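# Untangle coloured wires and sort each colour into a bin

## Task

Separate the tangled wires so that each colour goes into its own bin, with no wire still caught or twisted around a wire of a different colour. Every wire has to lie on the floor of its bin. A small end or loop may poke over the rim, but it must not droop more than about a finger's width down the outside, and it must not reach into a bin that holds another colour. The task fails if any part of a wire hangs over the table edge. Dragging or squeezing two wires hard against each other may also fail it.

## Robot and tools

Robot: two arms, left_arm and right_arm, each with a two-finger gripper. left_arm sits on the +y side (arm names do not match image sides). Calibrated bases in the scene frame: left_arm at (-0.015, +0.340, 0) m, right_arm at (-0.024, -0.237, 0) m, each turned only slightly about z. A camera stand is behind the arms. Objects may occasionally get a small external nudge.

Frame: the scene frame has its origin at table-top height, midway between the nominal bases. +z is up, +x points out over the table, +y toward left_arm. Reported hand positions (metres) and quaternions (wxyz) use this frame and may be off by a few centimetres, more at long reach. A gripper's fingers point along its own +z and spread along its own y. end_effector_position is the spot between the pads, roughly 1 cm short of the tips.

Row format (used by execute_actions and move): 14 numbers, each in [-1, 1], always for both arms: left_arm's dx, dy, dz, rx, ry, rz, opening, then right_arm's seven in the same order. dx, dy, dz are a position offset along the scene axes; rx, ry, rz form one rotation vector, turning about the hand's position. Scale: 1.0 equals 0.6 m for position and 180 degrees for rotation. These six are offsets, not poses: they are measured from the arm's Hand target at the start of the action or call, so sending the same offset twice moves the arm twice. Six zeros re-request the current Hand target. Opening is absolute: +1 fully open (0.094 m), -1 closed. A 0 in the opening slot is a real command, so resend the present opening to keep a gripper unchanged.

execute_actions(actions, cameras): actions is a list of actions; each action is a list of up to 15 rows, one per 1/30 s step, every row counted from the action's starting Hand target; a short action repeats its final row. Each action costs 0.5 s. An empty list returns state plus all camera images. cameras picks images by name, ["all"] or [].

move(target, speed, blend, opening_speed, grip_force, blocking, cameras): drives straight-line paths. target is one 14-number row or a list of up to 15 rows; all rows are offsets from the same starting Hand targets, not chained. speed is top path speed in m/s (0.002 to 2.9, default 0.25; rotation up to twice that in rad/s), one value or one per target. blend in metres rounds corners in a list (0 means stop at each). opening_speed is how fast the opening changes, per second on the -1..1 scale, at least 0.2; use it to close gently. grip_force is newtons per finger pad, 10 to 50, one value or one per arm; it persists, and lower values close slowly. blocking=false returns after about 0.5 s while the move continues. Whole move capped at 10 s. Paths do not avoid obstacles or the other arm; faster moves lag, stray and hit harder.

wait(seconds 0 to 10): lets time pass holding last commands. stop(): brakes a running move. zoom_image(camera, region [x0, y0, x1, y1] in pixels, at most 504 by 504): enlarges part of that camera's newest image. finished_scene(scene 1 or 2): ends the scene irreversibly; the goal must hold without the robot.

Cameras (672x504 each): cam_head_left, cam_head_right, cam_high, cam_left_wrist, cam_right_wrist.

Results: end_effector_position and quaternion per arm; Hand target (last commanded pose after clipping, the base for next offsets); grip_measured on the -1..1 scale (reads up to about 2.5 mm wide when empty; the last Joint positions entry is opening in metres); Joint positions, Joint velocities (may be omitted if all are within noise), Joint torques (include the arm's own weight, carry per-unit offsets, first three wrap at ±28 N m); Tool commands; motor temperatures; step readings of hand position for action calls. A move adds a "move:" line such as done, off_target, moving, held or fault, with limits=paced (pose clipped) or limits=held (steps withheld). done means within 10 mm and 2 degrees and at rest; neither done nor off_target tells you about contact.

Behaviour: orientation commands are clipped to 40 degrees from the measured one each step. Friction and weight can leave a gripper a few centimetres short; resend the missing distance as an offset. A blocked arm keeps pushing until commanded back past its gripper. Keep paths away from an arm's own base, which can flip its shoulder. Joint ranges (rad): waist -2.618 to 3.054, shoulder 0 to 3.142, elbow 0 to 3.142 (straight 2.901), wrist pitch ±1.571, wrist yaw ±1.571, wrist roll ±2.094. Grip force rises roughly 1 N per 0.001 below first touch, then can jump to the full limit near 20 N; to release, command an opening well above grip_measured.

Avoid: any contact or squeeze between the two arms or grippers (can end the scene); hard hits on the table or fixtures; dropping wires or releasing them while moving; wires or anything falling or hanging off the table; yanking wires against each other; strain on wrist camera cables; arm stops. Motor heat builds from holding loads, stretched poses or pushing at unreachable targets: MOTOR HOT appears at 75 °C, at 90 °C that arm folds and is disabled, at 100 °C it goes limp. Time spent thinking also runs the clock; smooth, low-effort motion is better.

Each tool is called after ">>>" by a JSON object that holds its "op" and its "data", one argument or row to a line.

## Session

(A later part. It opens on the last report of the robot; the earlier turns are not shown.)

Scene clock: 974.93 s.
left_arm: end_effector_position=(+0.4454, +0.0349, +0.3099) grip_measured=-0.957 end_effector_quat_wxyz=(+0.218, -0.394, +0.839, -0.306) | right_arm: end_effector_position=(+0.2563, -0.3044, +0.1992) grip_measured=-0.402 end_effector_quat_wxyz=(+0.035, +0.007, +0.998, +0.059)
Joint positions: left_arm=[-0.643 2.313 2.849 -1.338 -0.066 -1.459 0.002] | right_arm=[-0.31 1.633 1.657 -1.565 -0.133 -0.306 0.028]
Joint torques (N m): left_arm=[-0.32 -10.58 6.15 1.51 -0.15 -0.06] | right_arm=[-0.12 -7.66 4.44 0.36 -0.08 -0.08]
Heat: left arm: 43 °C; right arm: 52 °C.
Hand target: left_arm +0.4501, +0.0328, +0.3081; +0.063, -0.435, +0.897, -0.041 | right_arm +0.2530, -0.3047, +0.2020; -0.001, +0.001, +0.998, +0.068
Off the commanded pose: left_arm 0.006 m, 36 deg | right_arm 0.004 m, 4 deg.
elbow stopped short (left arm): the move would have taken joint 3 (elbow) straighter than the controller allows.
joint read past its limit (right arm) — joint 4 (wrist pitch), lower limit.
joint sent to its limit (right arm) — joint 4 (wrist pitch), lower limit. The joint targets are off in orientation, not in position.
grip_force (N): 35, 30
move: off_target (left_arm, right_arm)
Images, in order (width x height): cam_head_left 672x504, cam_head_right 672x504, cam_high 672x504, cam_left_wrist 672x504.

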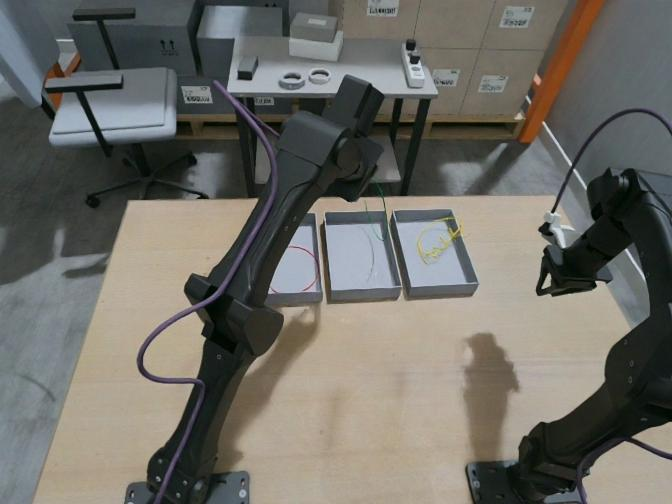

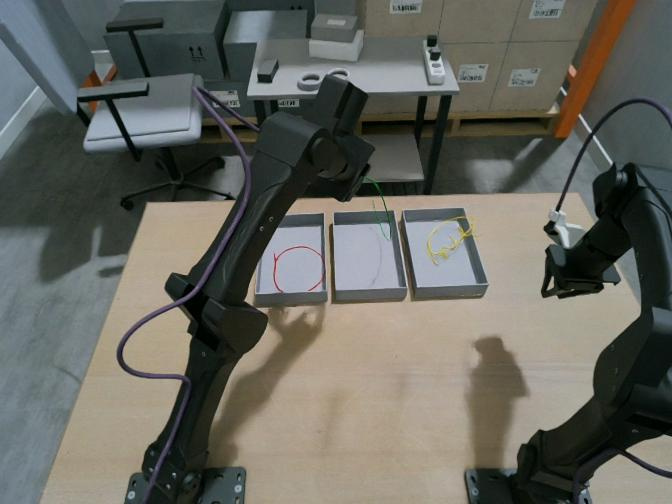

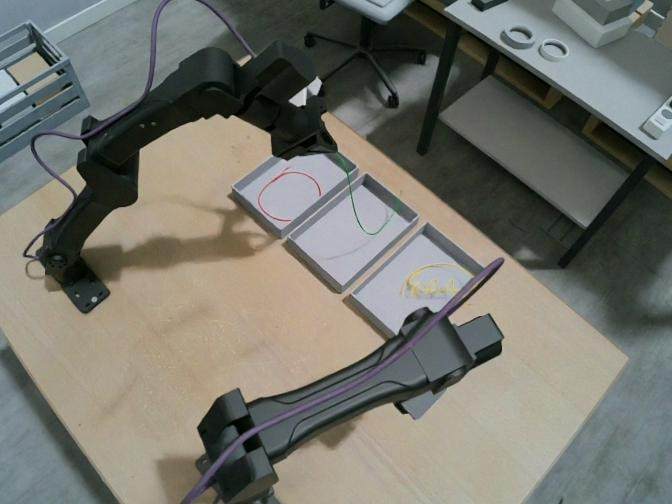

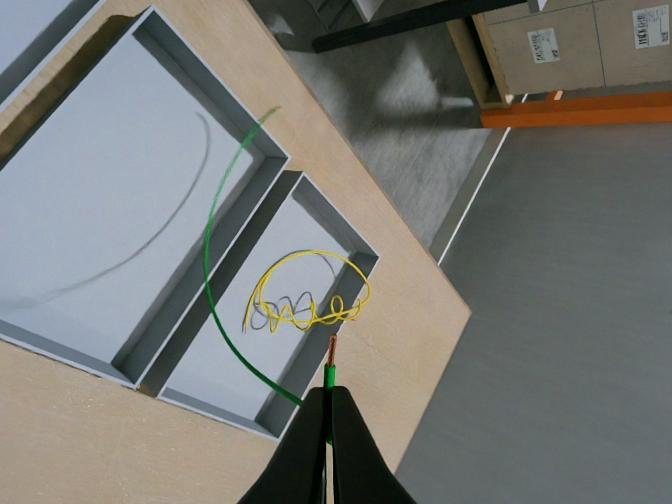

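>>> {"op": "move", "data": {
  "target": [0.005,-0.063,-0.338,0,0,0,-1,0,0,0,0,0,0,-0.4],
  "speed": 0.12,
  "cameras": ["cam_head_left","cam_high","cam_left_wrist"]
}}

>>> {"op": "zoom_image", "data": {
  "camera": "cam_high",
  "region": [230, 110, 440, 320]
}}

Scene clock: 989.13 s.
left_arm: end_effector_position=(+0.4528, -0.0006, +0.1137) grip_measured=-0.957 end_effector_quat_wxyz=(+0.122, -0.423, +0.884, -0.155) | right_arm: end_effector_position=(+0.2563, -0.3044, +0.1992) grip_measured=-0.402 end_effector_quat_wxyz=(+0.035, +0.007, +0.998, +0.059)
Joint positions: left_arm=[-0.689 2.662 2.849 -1.368 -0.075 -1.532 0.002] | right_arm=[-0.31 1.633 1.657 -1.565 -0.133 -0.306 0.028]
Joint torques (N m): left_arm=[-0.8 -12.57 6.95 0.89 -0.06 -0.08] | right_arm=[-0.13 -7.68 4.42 0.37 -0.08 -0.08]
Motor temperatures (°C): left_arm=[33 42 44 39 31 33 37] | right_arm=[31 52 42 36 34 32 34]
Heat: left arm: 44 °C; right arm: 52 °C.
Hand target: left_arm +0.4530, -0.0051, +0.1053; +0.063, -0.435, +0.897, -0.041 | right_arm +0.2530, -0.3047, +0.2020; -0.001, +0.001, +0.998, +0.068
Off the commanded pose: left_arm 0.009 m, 15 deg | right_arm 0.004 m, 4 deg.
elbow stopped short (left arm): the move would have taken joint 3 (elbow) straighter than the controller allows.
joint read past its limit (right arm) — joint 4 (wrist pitch), lower limit.
joint sent to its limit (right arm) — joint 4 (wrist pitch), lower limit. The joint targets are off in orientation, not in position.
grip_force (N): 35, 30
move: off_target (left_arm, right_arm)
Images, in order (width x height): cam_head_left 672x504, cam_high 672x504, cam_left_wrist 672x504.

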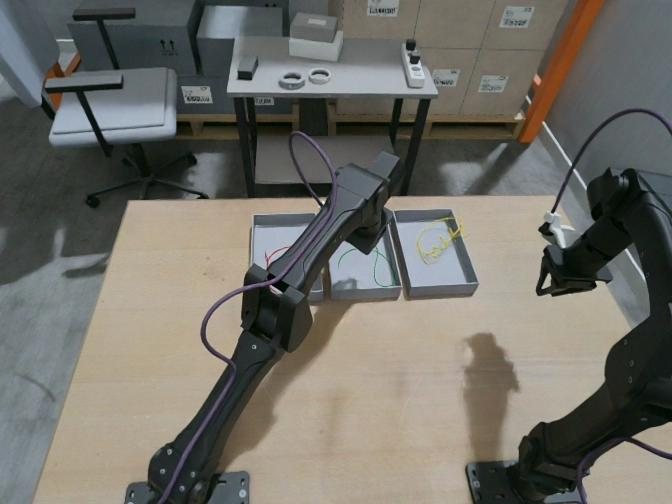

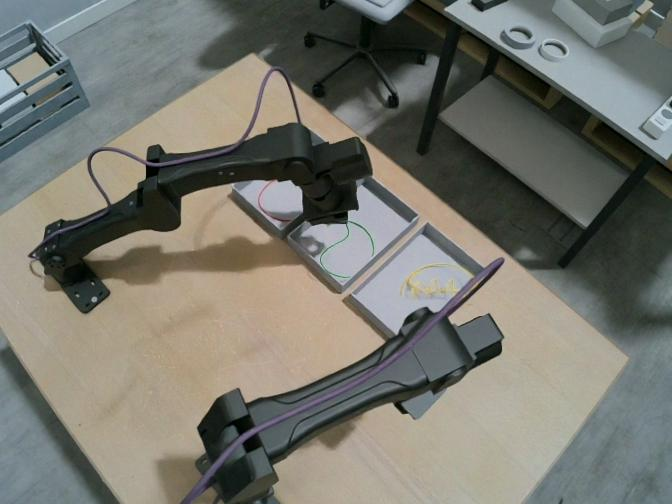

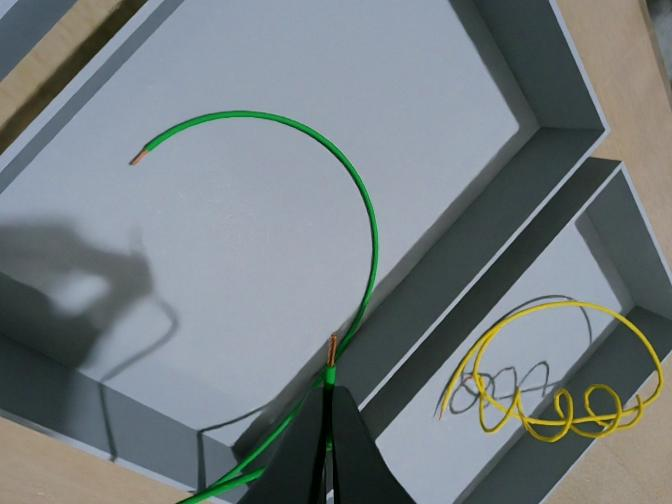

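Scaled by 2.400 from the camera's 672x504 image, which has a finer 960x720 frame.

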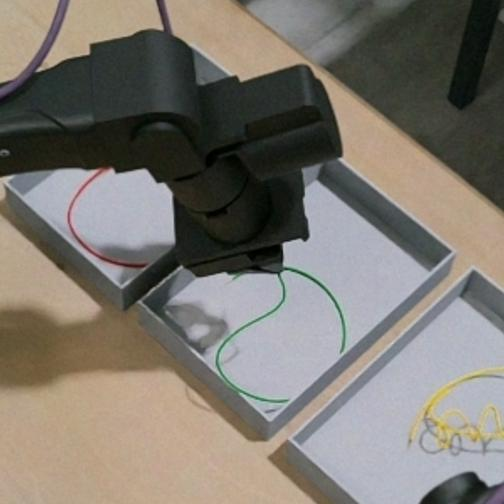

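>>> {"op": "move", "data": {
  "target": [
    [0.07,0.03,-0.03,0,0,0,-1,0,0,0,0,0,0,-0.4],
    [0.1,0.045,-0.11,0,0,0,-1,0,0,0,0,0,0,-0.4]
  ],
  "speed": 0.12,
  "blend": 0.02,
  "cameras": ["cam_head_left","cam_high","cam_left_wrist"]
}}

>>> {"op": "zoom_image", "data": {
  "camera": "cam_high",
  "region": [230, 110, 440, 320]
}}

Scene clock: 1004.43 s.
left_arm: end_effector_position=(+0.5084, +0.0218, +0.0458) grip_measured=-0.957 end_effector_quat_wxyz=(+0.133, -0.426, +0.880, -0.160) | right_arm: end_effector_position=(+0.2563, -0.3044, +0.1992) grip_measured=-0.402 end_effector_quat_wxyz=(+0.035, +0.007, +0.998, +0.059)
Joint positions: left_arm=[-0.599 2.809 2.849 -1.197 -0.056 -1.454 0.002] | right_arm=[-0.31 1.633 1.657 -1.565 -0.133 -0.306 0.028]
Joint torques (N m): left_arm=[0.18 -13.7 7.15 0.99 -0.04 0.05] | right_arm=[-0.13 -7.68 4.45 0.37 -0.08 -0.08]
Heat: left arm: 46 °C; right arm: 51 °C.
Hand target: left_arm +0.5130, +0.0219, +0.0392; +0.063, -0.435, +0.897, -0.041 | right_arm +0.2530, -0.3047, +0.2020; -0.001, +0.001, +0.998, +0.068
Off the commanded pose: left_arm 0.008 m, 16 deg | right_arm 0.004 m, 4 deg.
elbow stopped short (left arm): the move would have taken joint 3 (elbow) straighter than the controller allows.
joint read past its limit (right arm) — joint 4 (wrist pitch), lower limit.
joint sent to its limit (right arm) — joint 4 (wrist pitch), lower limit. The joint targets are off in orientation, not in position.
grip_force (N): 35, 30
move: off_target (left_arm, right_arm)
Images, in order (width x height): cam_head_left 672x504, cam_high 672x504, cam_left_wrist 672x504.

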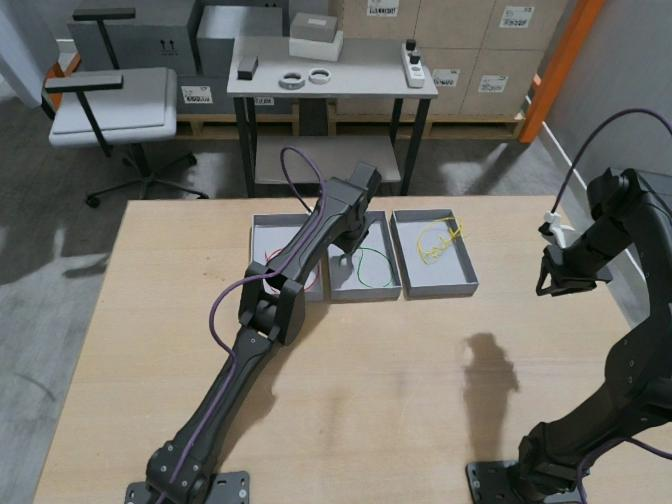

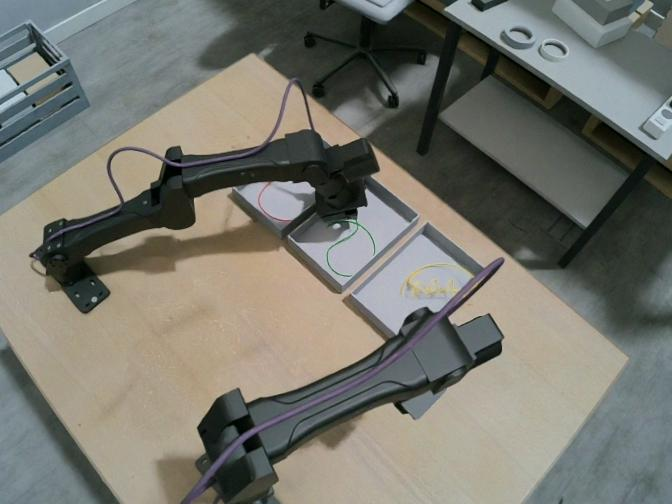

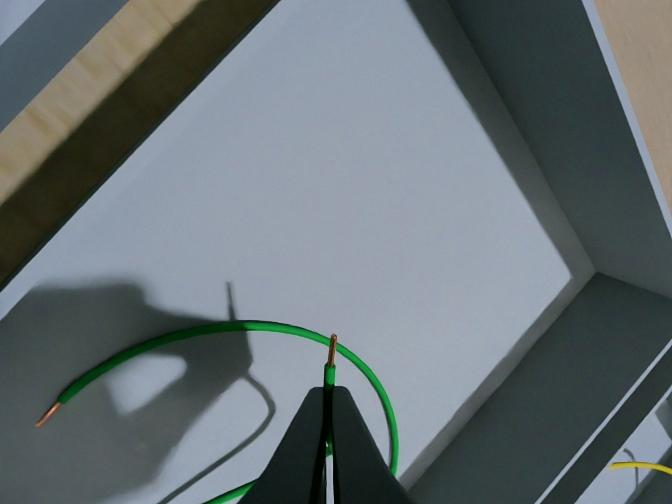

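Scaled by 2.400 from the camera's 672x504 image, which has a finer 960x720 frame.

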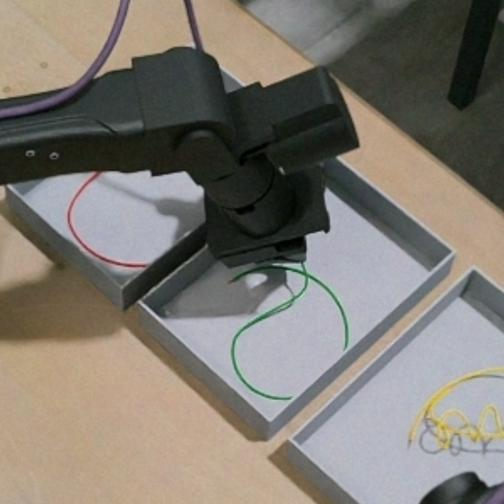

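All inside. Lower slightly and release.

>>> {"op": "move", "data": {
  "target": [0,0,-0.03,0,0,0,-1,0,0,0,0,0,0,-0.4],
  "speed": 0.08
}}

>>> {"op": "move", "data": {
  "target": [0,0,0,0,0,0,-0.6,0,0,0,0,0,0,-0.4],
  "opening_speed": 0.4
}}

>>> {"op": "move", "data": {
  "target": [
    [-0.03,0.02,0.15,0,0,0,-0.6,0,0,0,0,0,0,-0.4],
    [-0.4,0.35,0.35,0,0,0,-0.6,0,0,0,0,0,0,-0.4]
  ],
  "speed": 0.12,
  "blend": 0.03,
  "cameras": ["cam_head_left","cam_high","cam_left_wrist","cam_head_right"]
}}

>>> {"op": "zoom_image", "data": {
  "camera": "cam_head_left",
  "region": [240, 190, 490, 320]
}}

>>> {"op": "zoom_image", "data": {
  "camera": "cam_high",
  "region": [220, 110, 500, 370]
}}

>>> {"op": "zoom_image", "data": {
  "camera": "cam_head_right",
  "region": [390, 190, 510, 310]
}}

Scene clock: 1031.03 s.
left_arm: end_effector_position=(+0.5091, +0.0213, +0.0336) grip_measured=-0.957 end_effector_quat_wxyz=(+0.130, -0.426, +0.882, -0.155) | right_arm: end_effector_position=(+0.2563, -0.3044, +0.1992) grip_measured=-0.402 end_effector_quat_wxyz=(+0.035, +0.007, +0.998, +0.059)
Joint positions: left_arm=[-0.599 2.831 2.849 -1.185 -0.056 -1.453 0.002] | right_arm=[-0.31 1.633 1.657 -1.565 -0.133 -0.306 0.028]
Joint torques (N m): left_arm=[0.31 -12.85 7.21 1.04 -0.05 0.03] | right_arm=[-0.13 -7.66 4.44 0.37 -0.08 -0.08]
Motor temperatures (°C): left_arm=[33 49 45 38 31 33 37] | right_arm=[31 50 41 36 34 32 34]
Heat: left arm: 49 °C; right arm: 50 °C.
Hand target: left_arm +0.5130, +0.0219, +0.0212; +0.063, -0.435, +0.897, -0.041 | right_arm +0.2530, -0.3047, +0.2020; -0.001, +0.001, +0.998, +0.068
Off the commanded pose: left_arm 0.013 m, 15 deg | right_arm 0.004 m, 4 deg.
elbow stopped short (left arm): the move would have taken joint 3 (elbow) straighter than the controller allows.
joint read past its limit (right arm) — joint 4 (wrist pitch), lower limit.
joint sent to its limit (right arm) — joint 4 (wrist pitch), lower limit. The joint targets are off in orientation, not in position.
grip_force (N): 35, 30
move: off_target (left_arm, right_arm)

Scene clock: 1032.23 s.
left_arm: end_effector_position=(+0.5094, +0.0211, +0.0337) grip_measured=-0.603 end_effector_quat_wxyz=(+0.130, -0.426, +0.882, -0.156) | right_arm: end_effector_position=(+0.2563, -0.3044, +0.1992) grip_measured=-0.402 end_effector_quat_wxyz=(+0.035, +0.007, +0.998, +0.059)
Joint positions: left_arm=[-0.599 2.831 2.849 -1.184 -0.056 -1.453 0.019] | right_arm=[-0.31 1.633 1.657 -1.565 -0.133 -0.306 0.028]
Joint torques (N m): left_arm=[0.24 -12.94 7.12 1.02 -0.05 0.04] | right_arm=[-0.12 -7.68 4.44 0.37 -0.09 -0.08]
Heat: left arm: 49 °C; right arm: 50 °C.
Hand target: left_arm +0.5130, +0.0219, +0.0212; +0.063, -0.435, +0.897, -0.041 | right_arm +0.2530, -0.3047, +0.2020; -0.001, +0.001, +0.998, +0.068
Off the commanded pose: left_arm 0.013 m, 15 deg | right_arm 0.004 m, 4 deg.
elbow stopped short (left arm): the move would have taken joint 3 (elbow) straighter than the controller allows.
joint read past its limit (right arm) — joint 4 (wrist pitch), lower limit.
joint sent to its limit (right arm) — joint 4 (wrist pitch), lower limit. The joint targets are off in orientation, not in position.
grip_force (N): 35, 30
move: off_target (left_arm, right_arm)

Scene clock: 1036.57 s.
left_arm: end_effector_position=(+0.2797, +0.2267, +0.2319) grip_measured=-0.603 end_effector_quat_wxyz=(+0.072, -0.436, +0.895, -0.055) | right_arm: end_effector_position=(+0.2563, -0.3044, +0.1992) grip_measured=-0.402 end_effector_quat_wxyz=(+0.035, +0.007, +0.998, +0.059)
Joint positions: left_arm=[-0.424 1.64 1.792 -1.544 -0.035 -1.293 0.019] | right_arm=[-0.31 1.633 1.657 -1.565 -0.133 -0.306 0.028]
Joint torques (N m): left_arm=[0.4 -7.53 4.37 0.32 -0.04 0.01] | right_arm=[-0.13 -7.69 4.44 0.37 -0.09 -0.08]
Heat: left arm: 50 °C; right arm: 50 °C.
Hand target: left_arm +0.2731, +0.2319, +0.2313; +0.063, -0.435, +0.897, -0.042 | right_arm +0.2530, -0.3047, +0.2020; -0.001, +0.001, +0.998, +0.068
Off the commanded pose: left_arm 0.008 m, 2 deg | right_arm 0.004 m, 4 deg.
elbow stopped short (left arm): the move would have taken joint 3 (elbow) straighter than the controller allows.
joint read past its limit (right arm) — joint 4 (wrist pitch), lower limit.
joint sent to its limit (left arm) — joint 4 (wrist pitch), lower limit. The joint targets still meet the commanded pose.
joint sent to its limit (right arm) — joint 4 (wrist pitch), lower limit. The joint targets are off in orientation, not in position.
grip_force (N): 35, 30
move: off_target (right_arm)
Images, in order (width x height): cam_head_left 672x504, cam_head_right 672x504, cam_high 672x504, cam_left_wrist 672x504.

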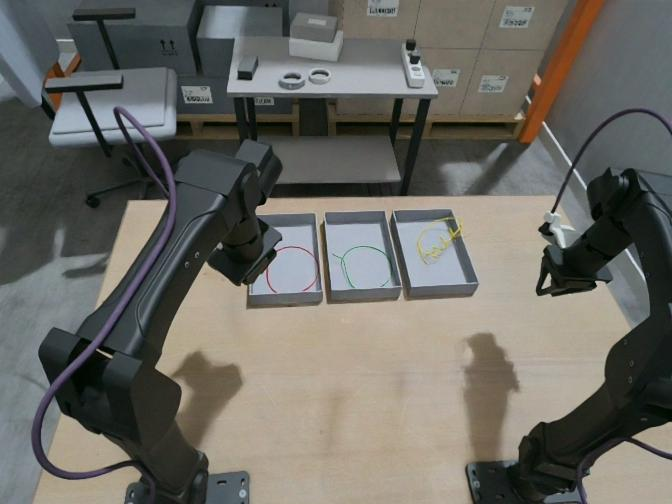

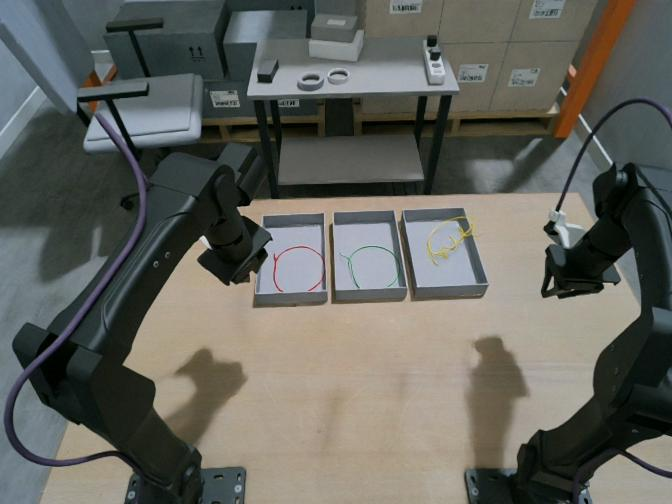

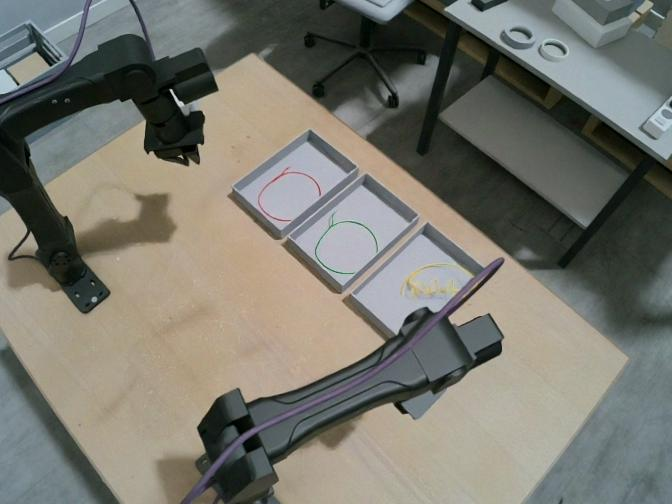

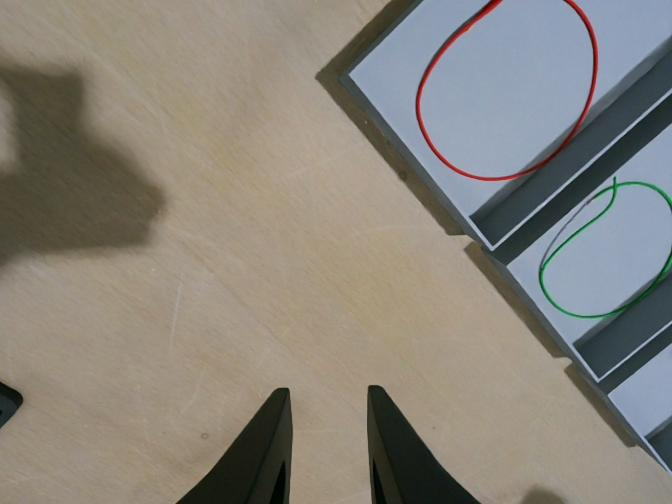

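Scaled by 2.016 from the camera's 672x504 image, which has a finer 960x720 frame.

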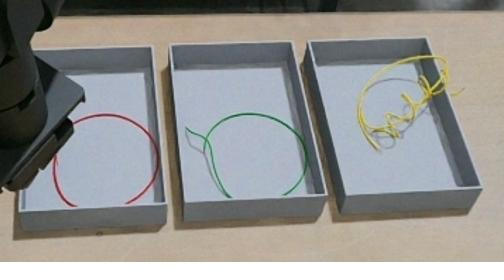

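Scaled by 1.800 from the camera's 672x504 image, which has a finer 960x720 frame.

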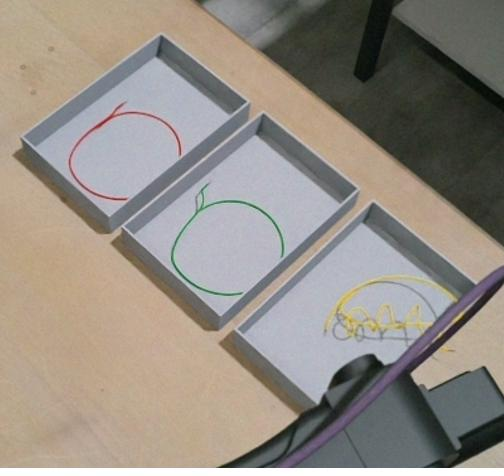

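Scaled by 4.200 from the camera's 672x504 image, which has a finer 960x720 frame.

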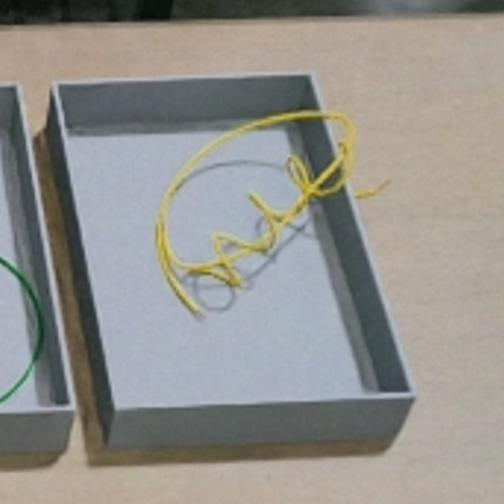

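>>> {"op": "move", "data": {
  "target": [
    [0,0,0,0,0,0,-0.6,0.2,-0.05,0.05,-0.034,0.034,-0.4995,-0.2],
    [0,0,0,0,0,0,-0.6,0.48,-0.045,-0.13,-0.034,0.034,-0.4995,-0.2]
  ],
  "speed": 0.15,
  "blend": 0.04,
  "cameras": ["cam_head_left","cam_right_wrist","cam_head_right"]
}}

>>> {"op": "zoom_image", "data": {
  "camera": "cam_head_right",
  "region": [390, 160, 540, 310]
}}

Scene clock: 1071.70 s.
left_arm: end_effector_position=(+0.2796, +0.2267, +0.2319) grip_measured=-0.603 end_effector_quat_wxyz=(+0.072, -0.436, +0.896, -0.055) | right_arm: end_effector_position=(+0.5342, -0.3312, +0.1253) grip_measured=-0.202 end_effector_quat_wxyz=(+0.144, +0.696, +0.694, +0.112)
Joint positions: left_arm=[-0.424 1.64 1.792 -1.544 -0.035 -1.292 0.019] | right_arm=[-0.163 2.624 2.835 -1.416 -0.018 1.403 0.038]
Joint torques (N m): left_arm=[0.59 -7.66 4.41 0.33 -0.01 0.09] | right_arm=[0.44 -11.89 8.39 1.05 0.1 0.05]
Heat: left arm: 47 °C; right arm: 49 °C.
Hand target: left_arm +0.2730, +0.2319, +0.2313; +0.063, -0.435, +0.897, -0.042 | right_arm +0.5409, -0.3318, +0.1239; -0.001, +0.708, +0.706, +0.001
Off the commanded pose: left_arm 0.008 m, 2 deg | right_arm 0.007 m, 21 deg.
elbow stopped short (right arm): the move would have taken joint 3 (elbow) straighter than the controller allows.
joint sent to its limit (left arm) — joint 4 (wrist pitch), lower limit. The joint targets still meet the commanded pose.
grip_force (N): 35, 30
move: off_target (right_arm)
Images, in order (width x height): cam_head_left 672x504, cam_head_right 672x504, cam_right_wrist 672x504.

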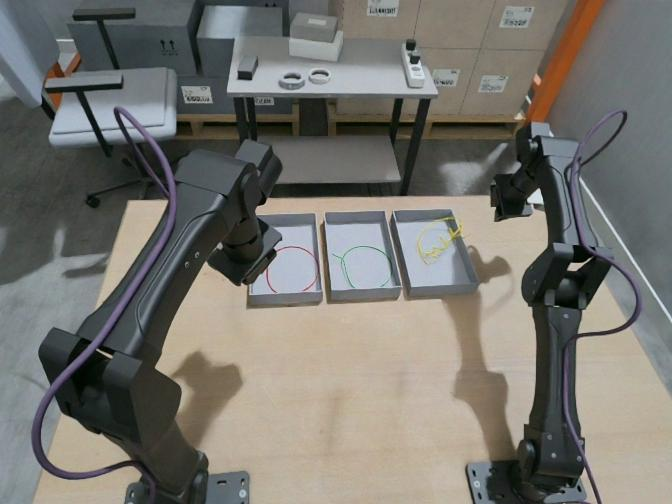

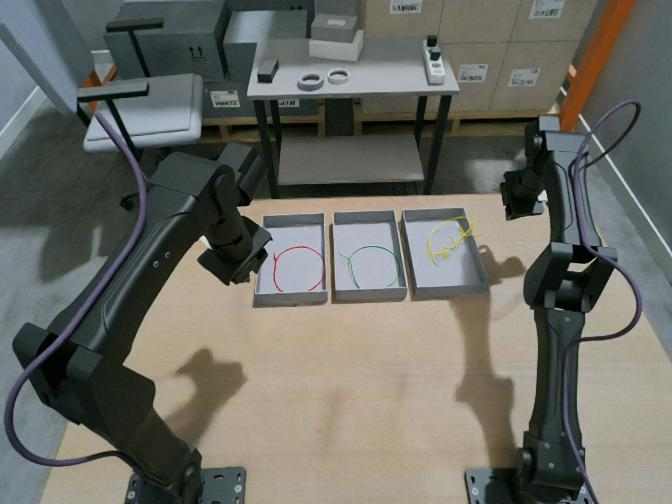

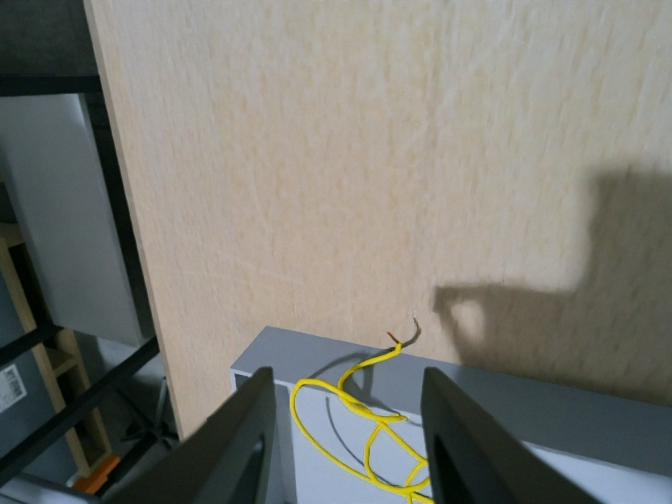

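Scaled by 3.360 from the camera's 672x504 image, which has a finer 960x720 frame.

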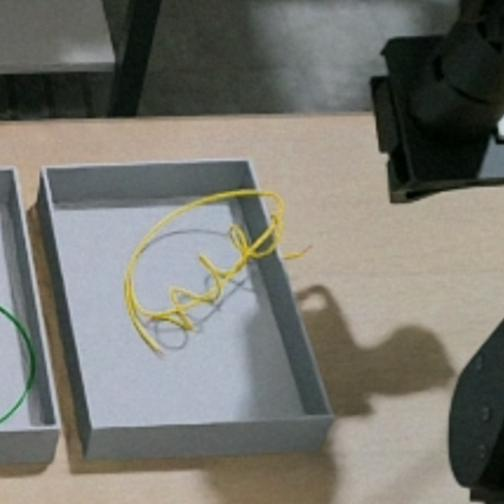

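>>> {"op": "move", "data": {
  "target": [0,0,0,0,0,0,-0.6,0.012,0.068,-0.07,0,0,0,-0.4],
  "speed": 0.08,
  "cameras": ["cam_right_wrist","cam_head_right"]
}}

>>> {"op": "zoom_image", "data": {
  "camera": "cam_right_wrist",
  "region": [200, 230, 480, 500]
}}

Scene clock: 1104.07 s.
left_arm: end_effector_position=(+0.2796, +0.2267, +0.2319) grip_measured=-0.603 end_effector_quat_wxyz=(+0.072, -0.436, +0.896, -0.055) | right_arm: end_effector_position=(+0.5416, -0.2922, +0.0876) grip_measured=-0.398 end_effector_quat_wxyz=(+0.115, +0.700, +0.698, +0.102)
Joint positions: left_arm=[-0.424 1.64 1.792 -1.544 -0.035 -1.292 0.019] | right_arm=[-0.091 2.695 2.835 -1.403 -0.013 1.473 0.028]
Joint torques (N m): left_arm=[0.66 -7.62 4.29 0.34 -0.04 0.04] | right_arm=[0.57 -11.71 8.49 0.95 0.06 0.04]
Motor temperatures (°C): left_arm=[33 46 45 36 31 33 36] | right_arm=[31 51 46 36 34 32 34]
Heat: left arm: 46 °C; right arm: 51 °C.
Hand target: left_arm +0.2730, +0.2319, +0.2313; +0.063, -0.435, +0.897, -0.042 | right_arm +0.5481, -0.2909, +0.0819; -0.001, +0.708, +0.706, +0.001
Off the commanded pose: left_arm 0.008 m, 2 deg | right_arm 0.009 m, 18 deg.
elbow stopped short (right arm): the move would have taken joint 3 (elbow) straighter than the controller allows.
joint sent to its limit (left arm) — joint 4 (wrist pitch), lower limit. The joint targets still meet the commanded pose.
grip_force (N): 35, 30
move: off_target (right_arm)
Images, in order (width x height): cam_head_right 672x504, cam_right_wrist 672x504.

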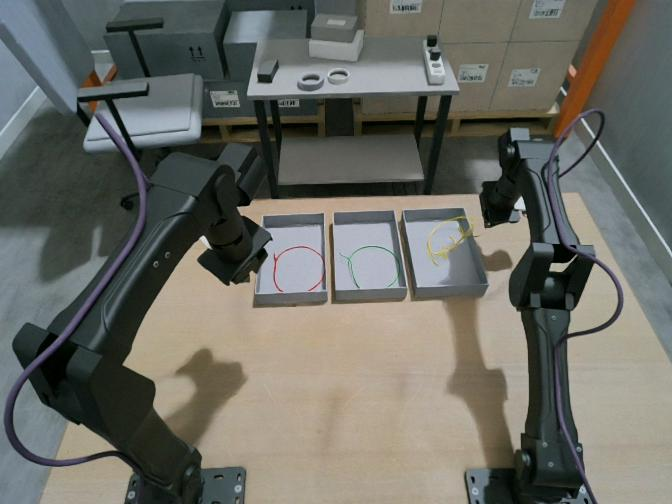

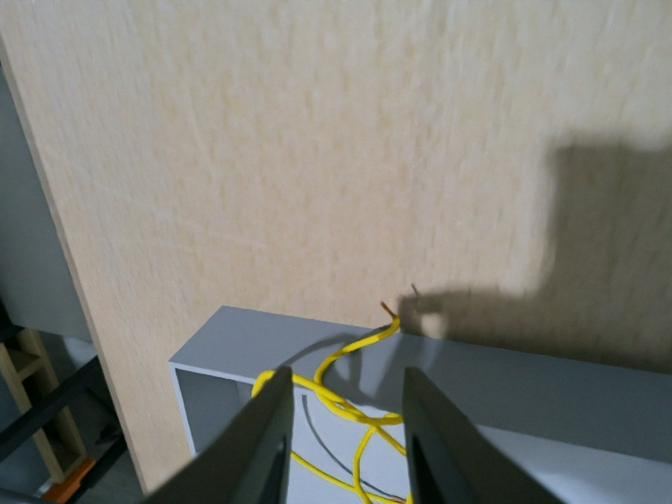

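Scaled by 1.800 from the camera's 672x504 image, which has a finer 960x720 frame.

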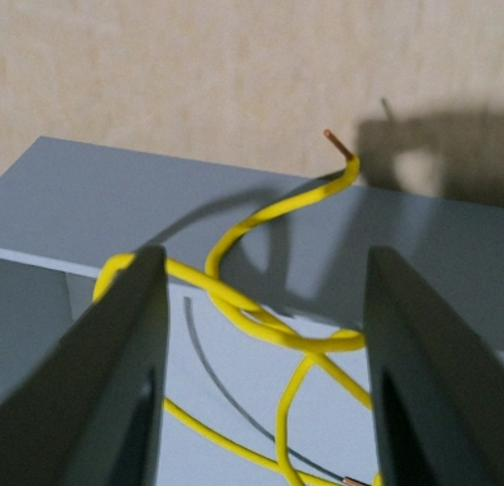

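>>> {"op": "move", "data": {
  "target": [0,0,0,0,0,0,-0.6,0.0,0.007,-0.06,0,0,0,-0.4],
  "speed": 0.06,
  "cameras": ["cam_right_wrist"]
}}

>>> {"op": "zoom_image", "data": {
  "camera": "cam_right_wrist",
  "region": [200, 230, 480, 500]
}}

Scene clock: 1127.13 s.
left_arm: end_effector_position=(+0.2796, +0.2267, +0.2319) grip_measured=-0.603 end_effector_quat_wxyz=(+0.072, -0.436, +0.896, -0.055) | right_arm: end_effector_position=(+0.5419, -0.2896, +0.0526) grip_measured=-0.398 end_effector_quat_wxyz=(+0.094, +0.703, +0.699, +0.086)
Joint positions: left_arm=[-0.424 1.64 1.792 -1.544 -0.035 -1.292 0.019] | right_arm=[-0.087 2.76 2.835 -1.39 -0.013 1.48 0.028]
Joint torques (N m): left_arm=[0.7 -7.64 4.53 0.33 -0.06 0.07] | right_arm=[0.77 -11.9 8.53 0.84 0.07 0.06]
Motor temperatures (°C): left_arm=[33 46 45 35 31 33 35] | right_arm=[31 57 47 37 34 32 34]
Heat: left arm: 46 °C; right arm: 57 °C.
Hand target: left_arm +0.2730, +0.2319, +0.2313; +0.063, -0.435, +0.897, -0.042 | right_arm +0.5481, -0.2867, +0.0459; -0.001, +0.708, +0.706, +0.001
Off the commanded pose: left_arm 0.008 m, 2 deg | right_arm 0.010 m, 15 deg.
elbow stopped short (right arm): the move would have taken joint 3 (elbow) straighter than the controller allows.
joint sent to its limit (left arm) — joint 4 (wrist pitch), lower limit. The joint targets still meet the commanded pose.
grip_force (N): 35, 30
move: off_target (right_arm)
Images, in order (width x height): cam_right_wrist 672x504.

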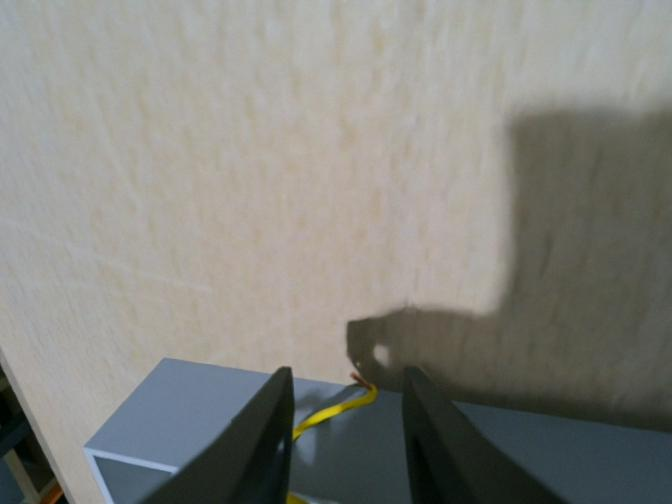

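Scaled by 1.800 from the camera's 672x504 image, which has a finer 960x720 frame.

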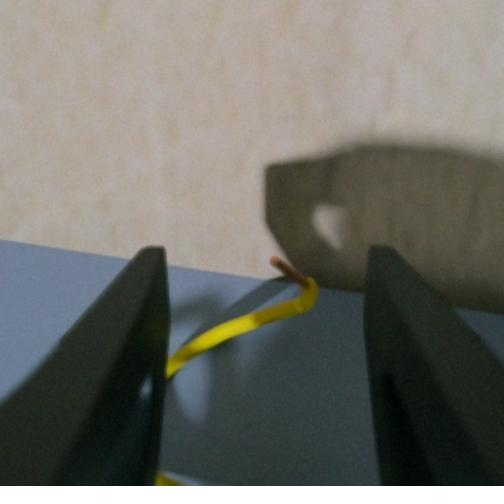

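>>> {"op": "move", "data": {
  "target": [
    [0,0,0,0,0,0,-0.6,0.0,-0.02,0.09,0,0,0,-0.6],
    [0,0,0,0,0,0,-0.6,0.005,-0.01,0.06,0,0,0.722,-0.6]
  ],
  "speed": 0.3,
  "cameras": ["cam_right_wrist"]
}}

>>> {"op": "zoom_image", "data": {
  "camera": "cam_right_wrist",
  "region": [200, 150, 500, 450]
}}

Scene clock: 1181.27 s.
left_arm: end_effector_position=(+0.2796, +0.2267, +0.2319) grip_measured=-0.603 end_effector_quat_wxyz=(+0.072, -0.436, +0.896, -0.055) | right_arm: end_effector_position=(+0.5430, -0.2947, +0.0629) grip_measured=-0.598 end_effector_quat_wxyz=(+0.126, -0.331, +0.934, -0.057)
Joint positions: left_arm=[-0.424 1.64 1.792 -1.544 -0.035 -1.292 0.019] | right_arm=[-0.093 2.741 2.835 -1.388 -0.005 -0.784 0.019]
Joint torques (N m): left_arm=[0.62 -7.57 4.51 0.31 -0.04 0.08] | right_arm=[0.54 -15.62 8.5 0.86 0.02 -0.07]
Motor temperatures (°C): left_arm=[33 45 45 34 31 33 35] | right_arm=[31 56 48 36 34 32 34]
Heat: left arm: 45 °C; right arm: 56 °C.
Hand target: left_arm +0.2730, +0.2319, +0.2313; +0.063, -0.435, +0.897, -0.042 | right_arm +0.5511, -0.2927, +0.0819; -0.001, -0.340, +0.940, -0.001
Off the commanded pose: left_arm 0.008 m, 2 deg | right_arm 0.021 m, 16 deg.
elbow stopped short (right arm): the move would have taken joint 3 (elbow) straighter than the controller allows.
joint sent to its limit (left arm) — joint 4 (wrist pitch), lower limit. The joint targets still meet the commanded pose.
grip_force (N): 35, 30
move: off_target (right_arm)
Images, in order (width x height): cam_right_wrist 672x504.

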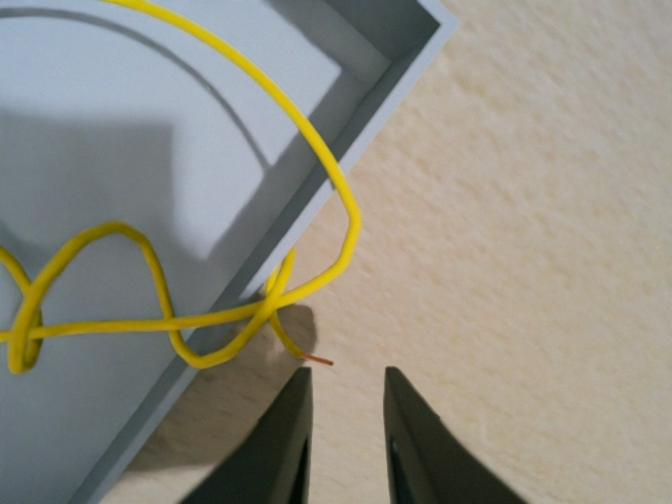

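Scaled by 1.680 from the camera's 672x504 image, which has a finer 960x720 frame.

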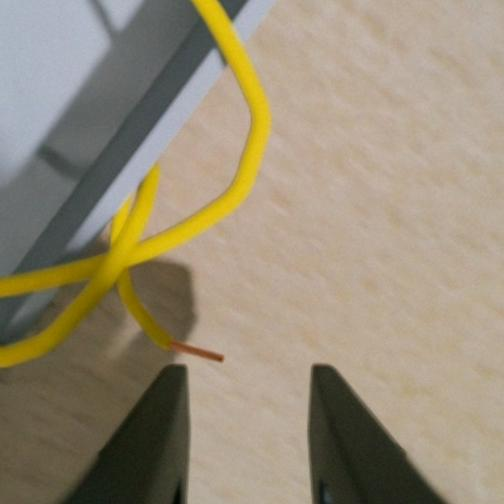

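>>> {"op": "move", "data": {
  "target": [0,0,0,0,0,0,-0.6,-0.004,0.01,-0.075,0,0,0,-0.6],
  "speed": 0.06,
  "cameras": ["cam_right_wrist"]
}}

>>> {"op": "zoom_image", "data": {
  "camera": "cam_right_wrist",
  "region": [200, 200, 500, 500]
}}

Scene clock: 1217.40 s.
left_arm: end_effector_position=(+0.2796, +0.2267, +0.2319) grip_measured=-0.603 end_effector_quat_wxyz=(+0.072, -0.436, +0.896, -0.055) | right_arm: end_effector_position=(+0.5417, -0.2894, +0.0432) grip_measured=-0.598 end_effector_quat_wxyz=(+0.110, -0.336, +0.934, -0.050)
Joint positions: left_arm=[-0.424 1.64 1.792 -1.544 -0.035 -1.292 0.019] | right_arm=[-0.083 2.778 2.835 -1.385 -0.003 -0.785 0.019]
Joint torques (N m): left_arm=[0.69 -7.56 4.34 0.34 -0.03 0] | right_arm=[0.62 -11.99 8.51 0.86 0.01 0.03]
Motor temperatures (°C): left_arm=[33 45 45 34 31 33 35] | right_arm=[31 58 49 36 34 32 34]
Heat: left arm: 45 °C; right arm: 58 °C.
Hand target: left_arm +0.2730, +0.2319, +0.2313; +0.063, -0.435, +0.897, -0.042 | right_arm +0.5488, -0.2866, +0.0369; -0.001, -0.341, +0.940, -0.001
Off the commanded pose: left_arm 0.008 m, 2 deg | right_arm 0.010 m, 14 deg.
elbow stopped short (right arm): the move would have taken joint 3 (elbow) straighter than the controller allows.
joint sent to its limit (left arm) — joint 4 (wrist pitch), lower limit. The joint targets still meet the commanded pose.
grip_force (N): 35, 30
move: off_target (right_arm)
Images, in order (width x height): cam_right_wrist 672x504.

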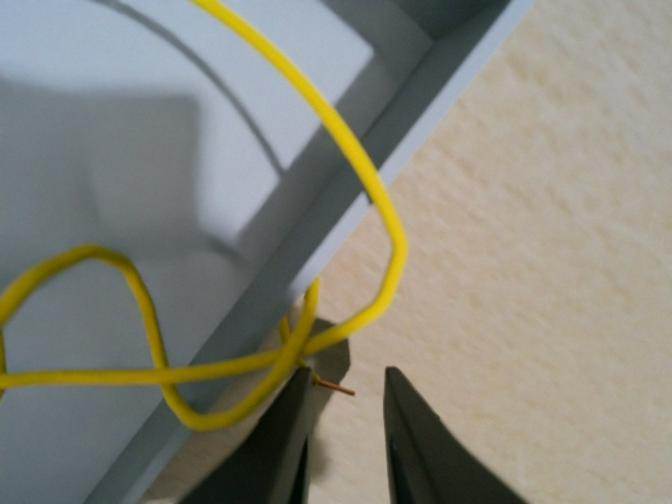

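Scaled by 1.680 from the camera's 672x504 image, which has a finer 960x720 frame.

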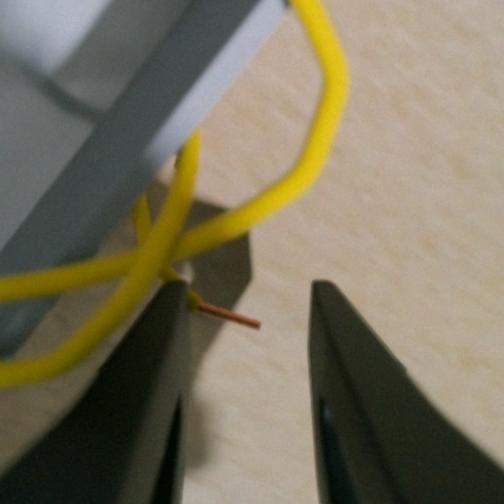

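>>> {"op": "move", "data": {
  "target": [0,0,0,0,0,0,-0.6,-0.007,0.007,-0.018,0,0,0,-0.6],
  "speed": 0.05,
  "cameras": ["cam_right_wrist"]
}}

>>> {"op": "zoom_image", "data": {
  "camera": "cam_right_wrist",
  "region": [200, 200, 500, 500]
}}

Scene clock: 1231.23 s.
left_arm: end_effector_position=(+0.2796, +0.2267, +0.2319) grip_measured=-0.603 end_effector_quat_wxyz=(+0.072, -0.436, +0.896, -0.055) | right_arm: end_effector_position=(+0.5417, -0.2851, +0.0348) grip_measured=-0.598 end_effector_quat_wxyz=(+0.105, -0.339, +0.934, -0.048)
Joint positions: left_arm=[-0.424 1.64 1.792 -1.544 -0.035 -1.292 0.019] | right_arm=[-0.075 2.793 2.835 -1.382 -0.002 -0.782 0.019]
Joint torques (N m): left_arm=[0.57 -7.5 4.4 0.34 0 0.03] | right_arm=[0.54 -11.86 8.54 0.67 0.01 0.07]
Motor temperatures (°C): left_arm=[33 46 45 34 31 33 35] | right_arm=[31 61 49 36 34 32 34]
Heat: left arm: 46 °C; right arm: 61 °C.
Hand target: left_arm +0.2730, +0.2319, +0.2313; +0.063, -0.435, +0.897, -0.042 | right_arm +0.5446, -0.2824, +0.0262; -0.001, -0.340, +0.940, -0.001
Off the commanded pose: left_arm 0.008 m, 2 deg | right_arm 0.010 m, 13 deg.
elbow stopped short (right arm): the move would have taken joint 3 (elbow) straighter than the controller allows.
joint sent to its limit (left arm) — joint 4 (wrist pitch), lower limit. The joint targets still meet the commanded pose.
grip_force (N): 35, 30
move: off_target (right_arm)
Images, in order (width x height): cam_right_wrist 672x504.

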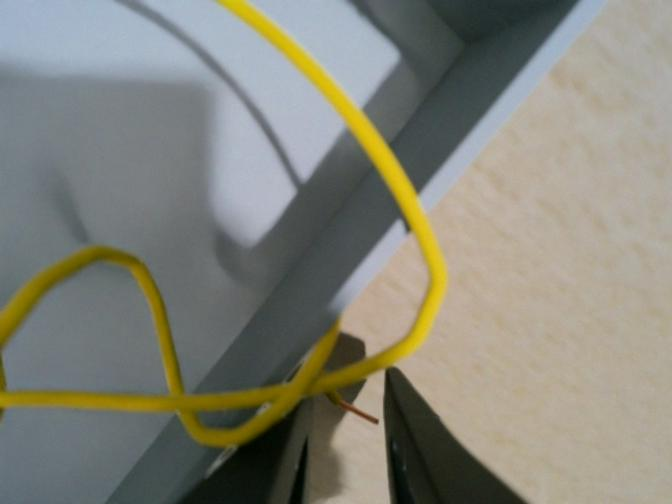

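Scaled by 1.680 from the camera's 672x504 image, which has a finer 960x720 frame.

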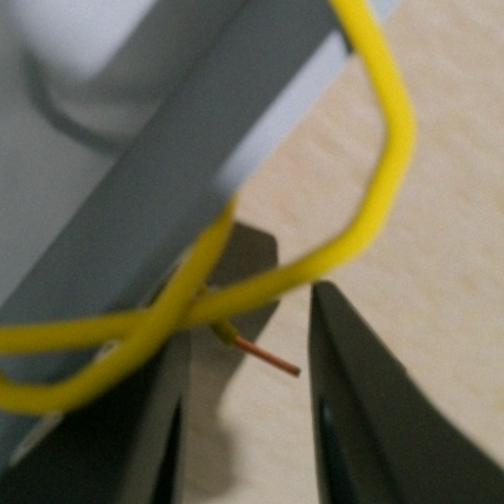

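>>> {"op": "move", "data": {
  "target": [0,0,0,0,0,0,-0.6,0,0,0,0,0,0,-1],
  "opening_speed": 0.3,
  "grip_force": [35,20],
  "cameras": ["cam_right_wrist"]
}}

>>> {"op": "zoom_image", "data": {
  "camera": "cam_right_wrist",
  "region": [200, 200, 500, 500]
}}

Scene clock: 1245.00 s.
left_arm: end_effector_position=(+0.2796, +0.2267, +0.2319) grip_measured=-0.603 end_effector_quat_wxyz=(+0.072, -0.436, +0.896, -0.055) | right_arm: end_effector_position=(+0.5417, -0.2851, +0.0348) grip_measured=-0.940 end_effector_quat_wxyz=(+0.105, -0.339, +0.934, -0.048)
Joint positions: left_arm=[-0.424 1.64 1.792 -1.544 -0.035 -1.292 0.019] | right_arm=[-0.075 2.793 2.835 -1.382 -0.002 -0.782 0.003]
Joint torques (N m): left_arm=[0.54 -7.45 4.38 0.33 -0.01 0.02] | right_arm=[0.54 -11.86 8.53 0.67 0.01 0.07]
Motor temperatures (°C): left_arm=[33 46 45 34 31 33 35] | right_arm=[31 59 49 36 34 32 34]
Heat: left arm: 46 °C; right arm: 59 °C.
Hand target: left_arm +0.2730, +0.2319, +0.2313; +0.063, -0.435, +0.897, -0.042 | right_arm +0.5446, -0.2824, +0.0262; -0.001, -0.340, +0.940, -0.001
Off the commanded pose: left_arm 0.008 m, 2 deg | right_arm 0.009 m, 13 deg.
elbow stopped short (right arm): the move would have taken joint 3 (elbow) straighter than the controller allows.
joint sent to its limit (left arm) — joint 4 (wrist pitch), lower limit. The joint targets still meet the commanded pose.
grip_force (N): 35, 20
move: off_target (right_arm)
Images, in order (width x height): cam_right_wrist 672x504.

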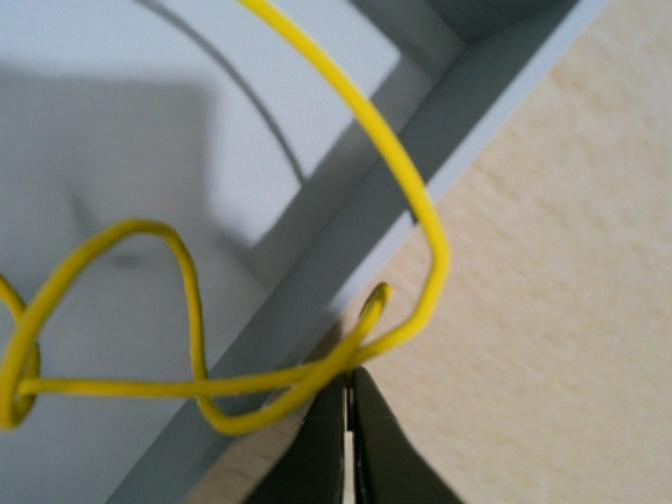

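Scaled by 1.680 from the camera's 672x504 image, which has a finer 960x720 frame.

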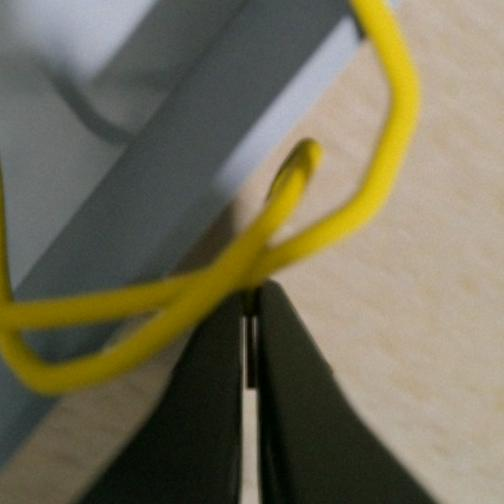

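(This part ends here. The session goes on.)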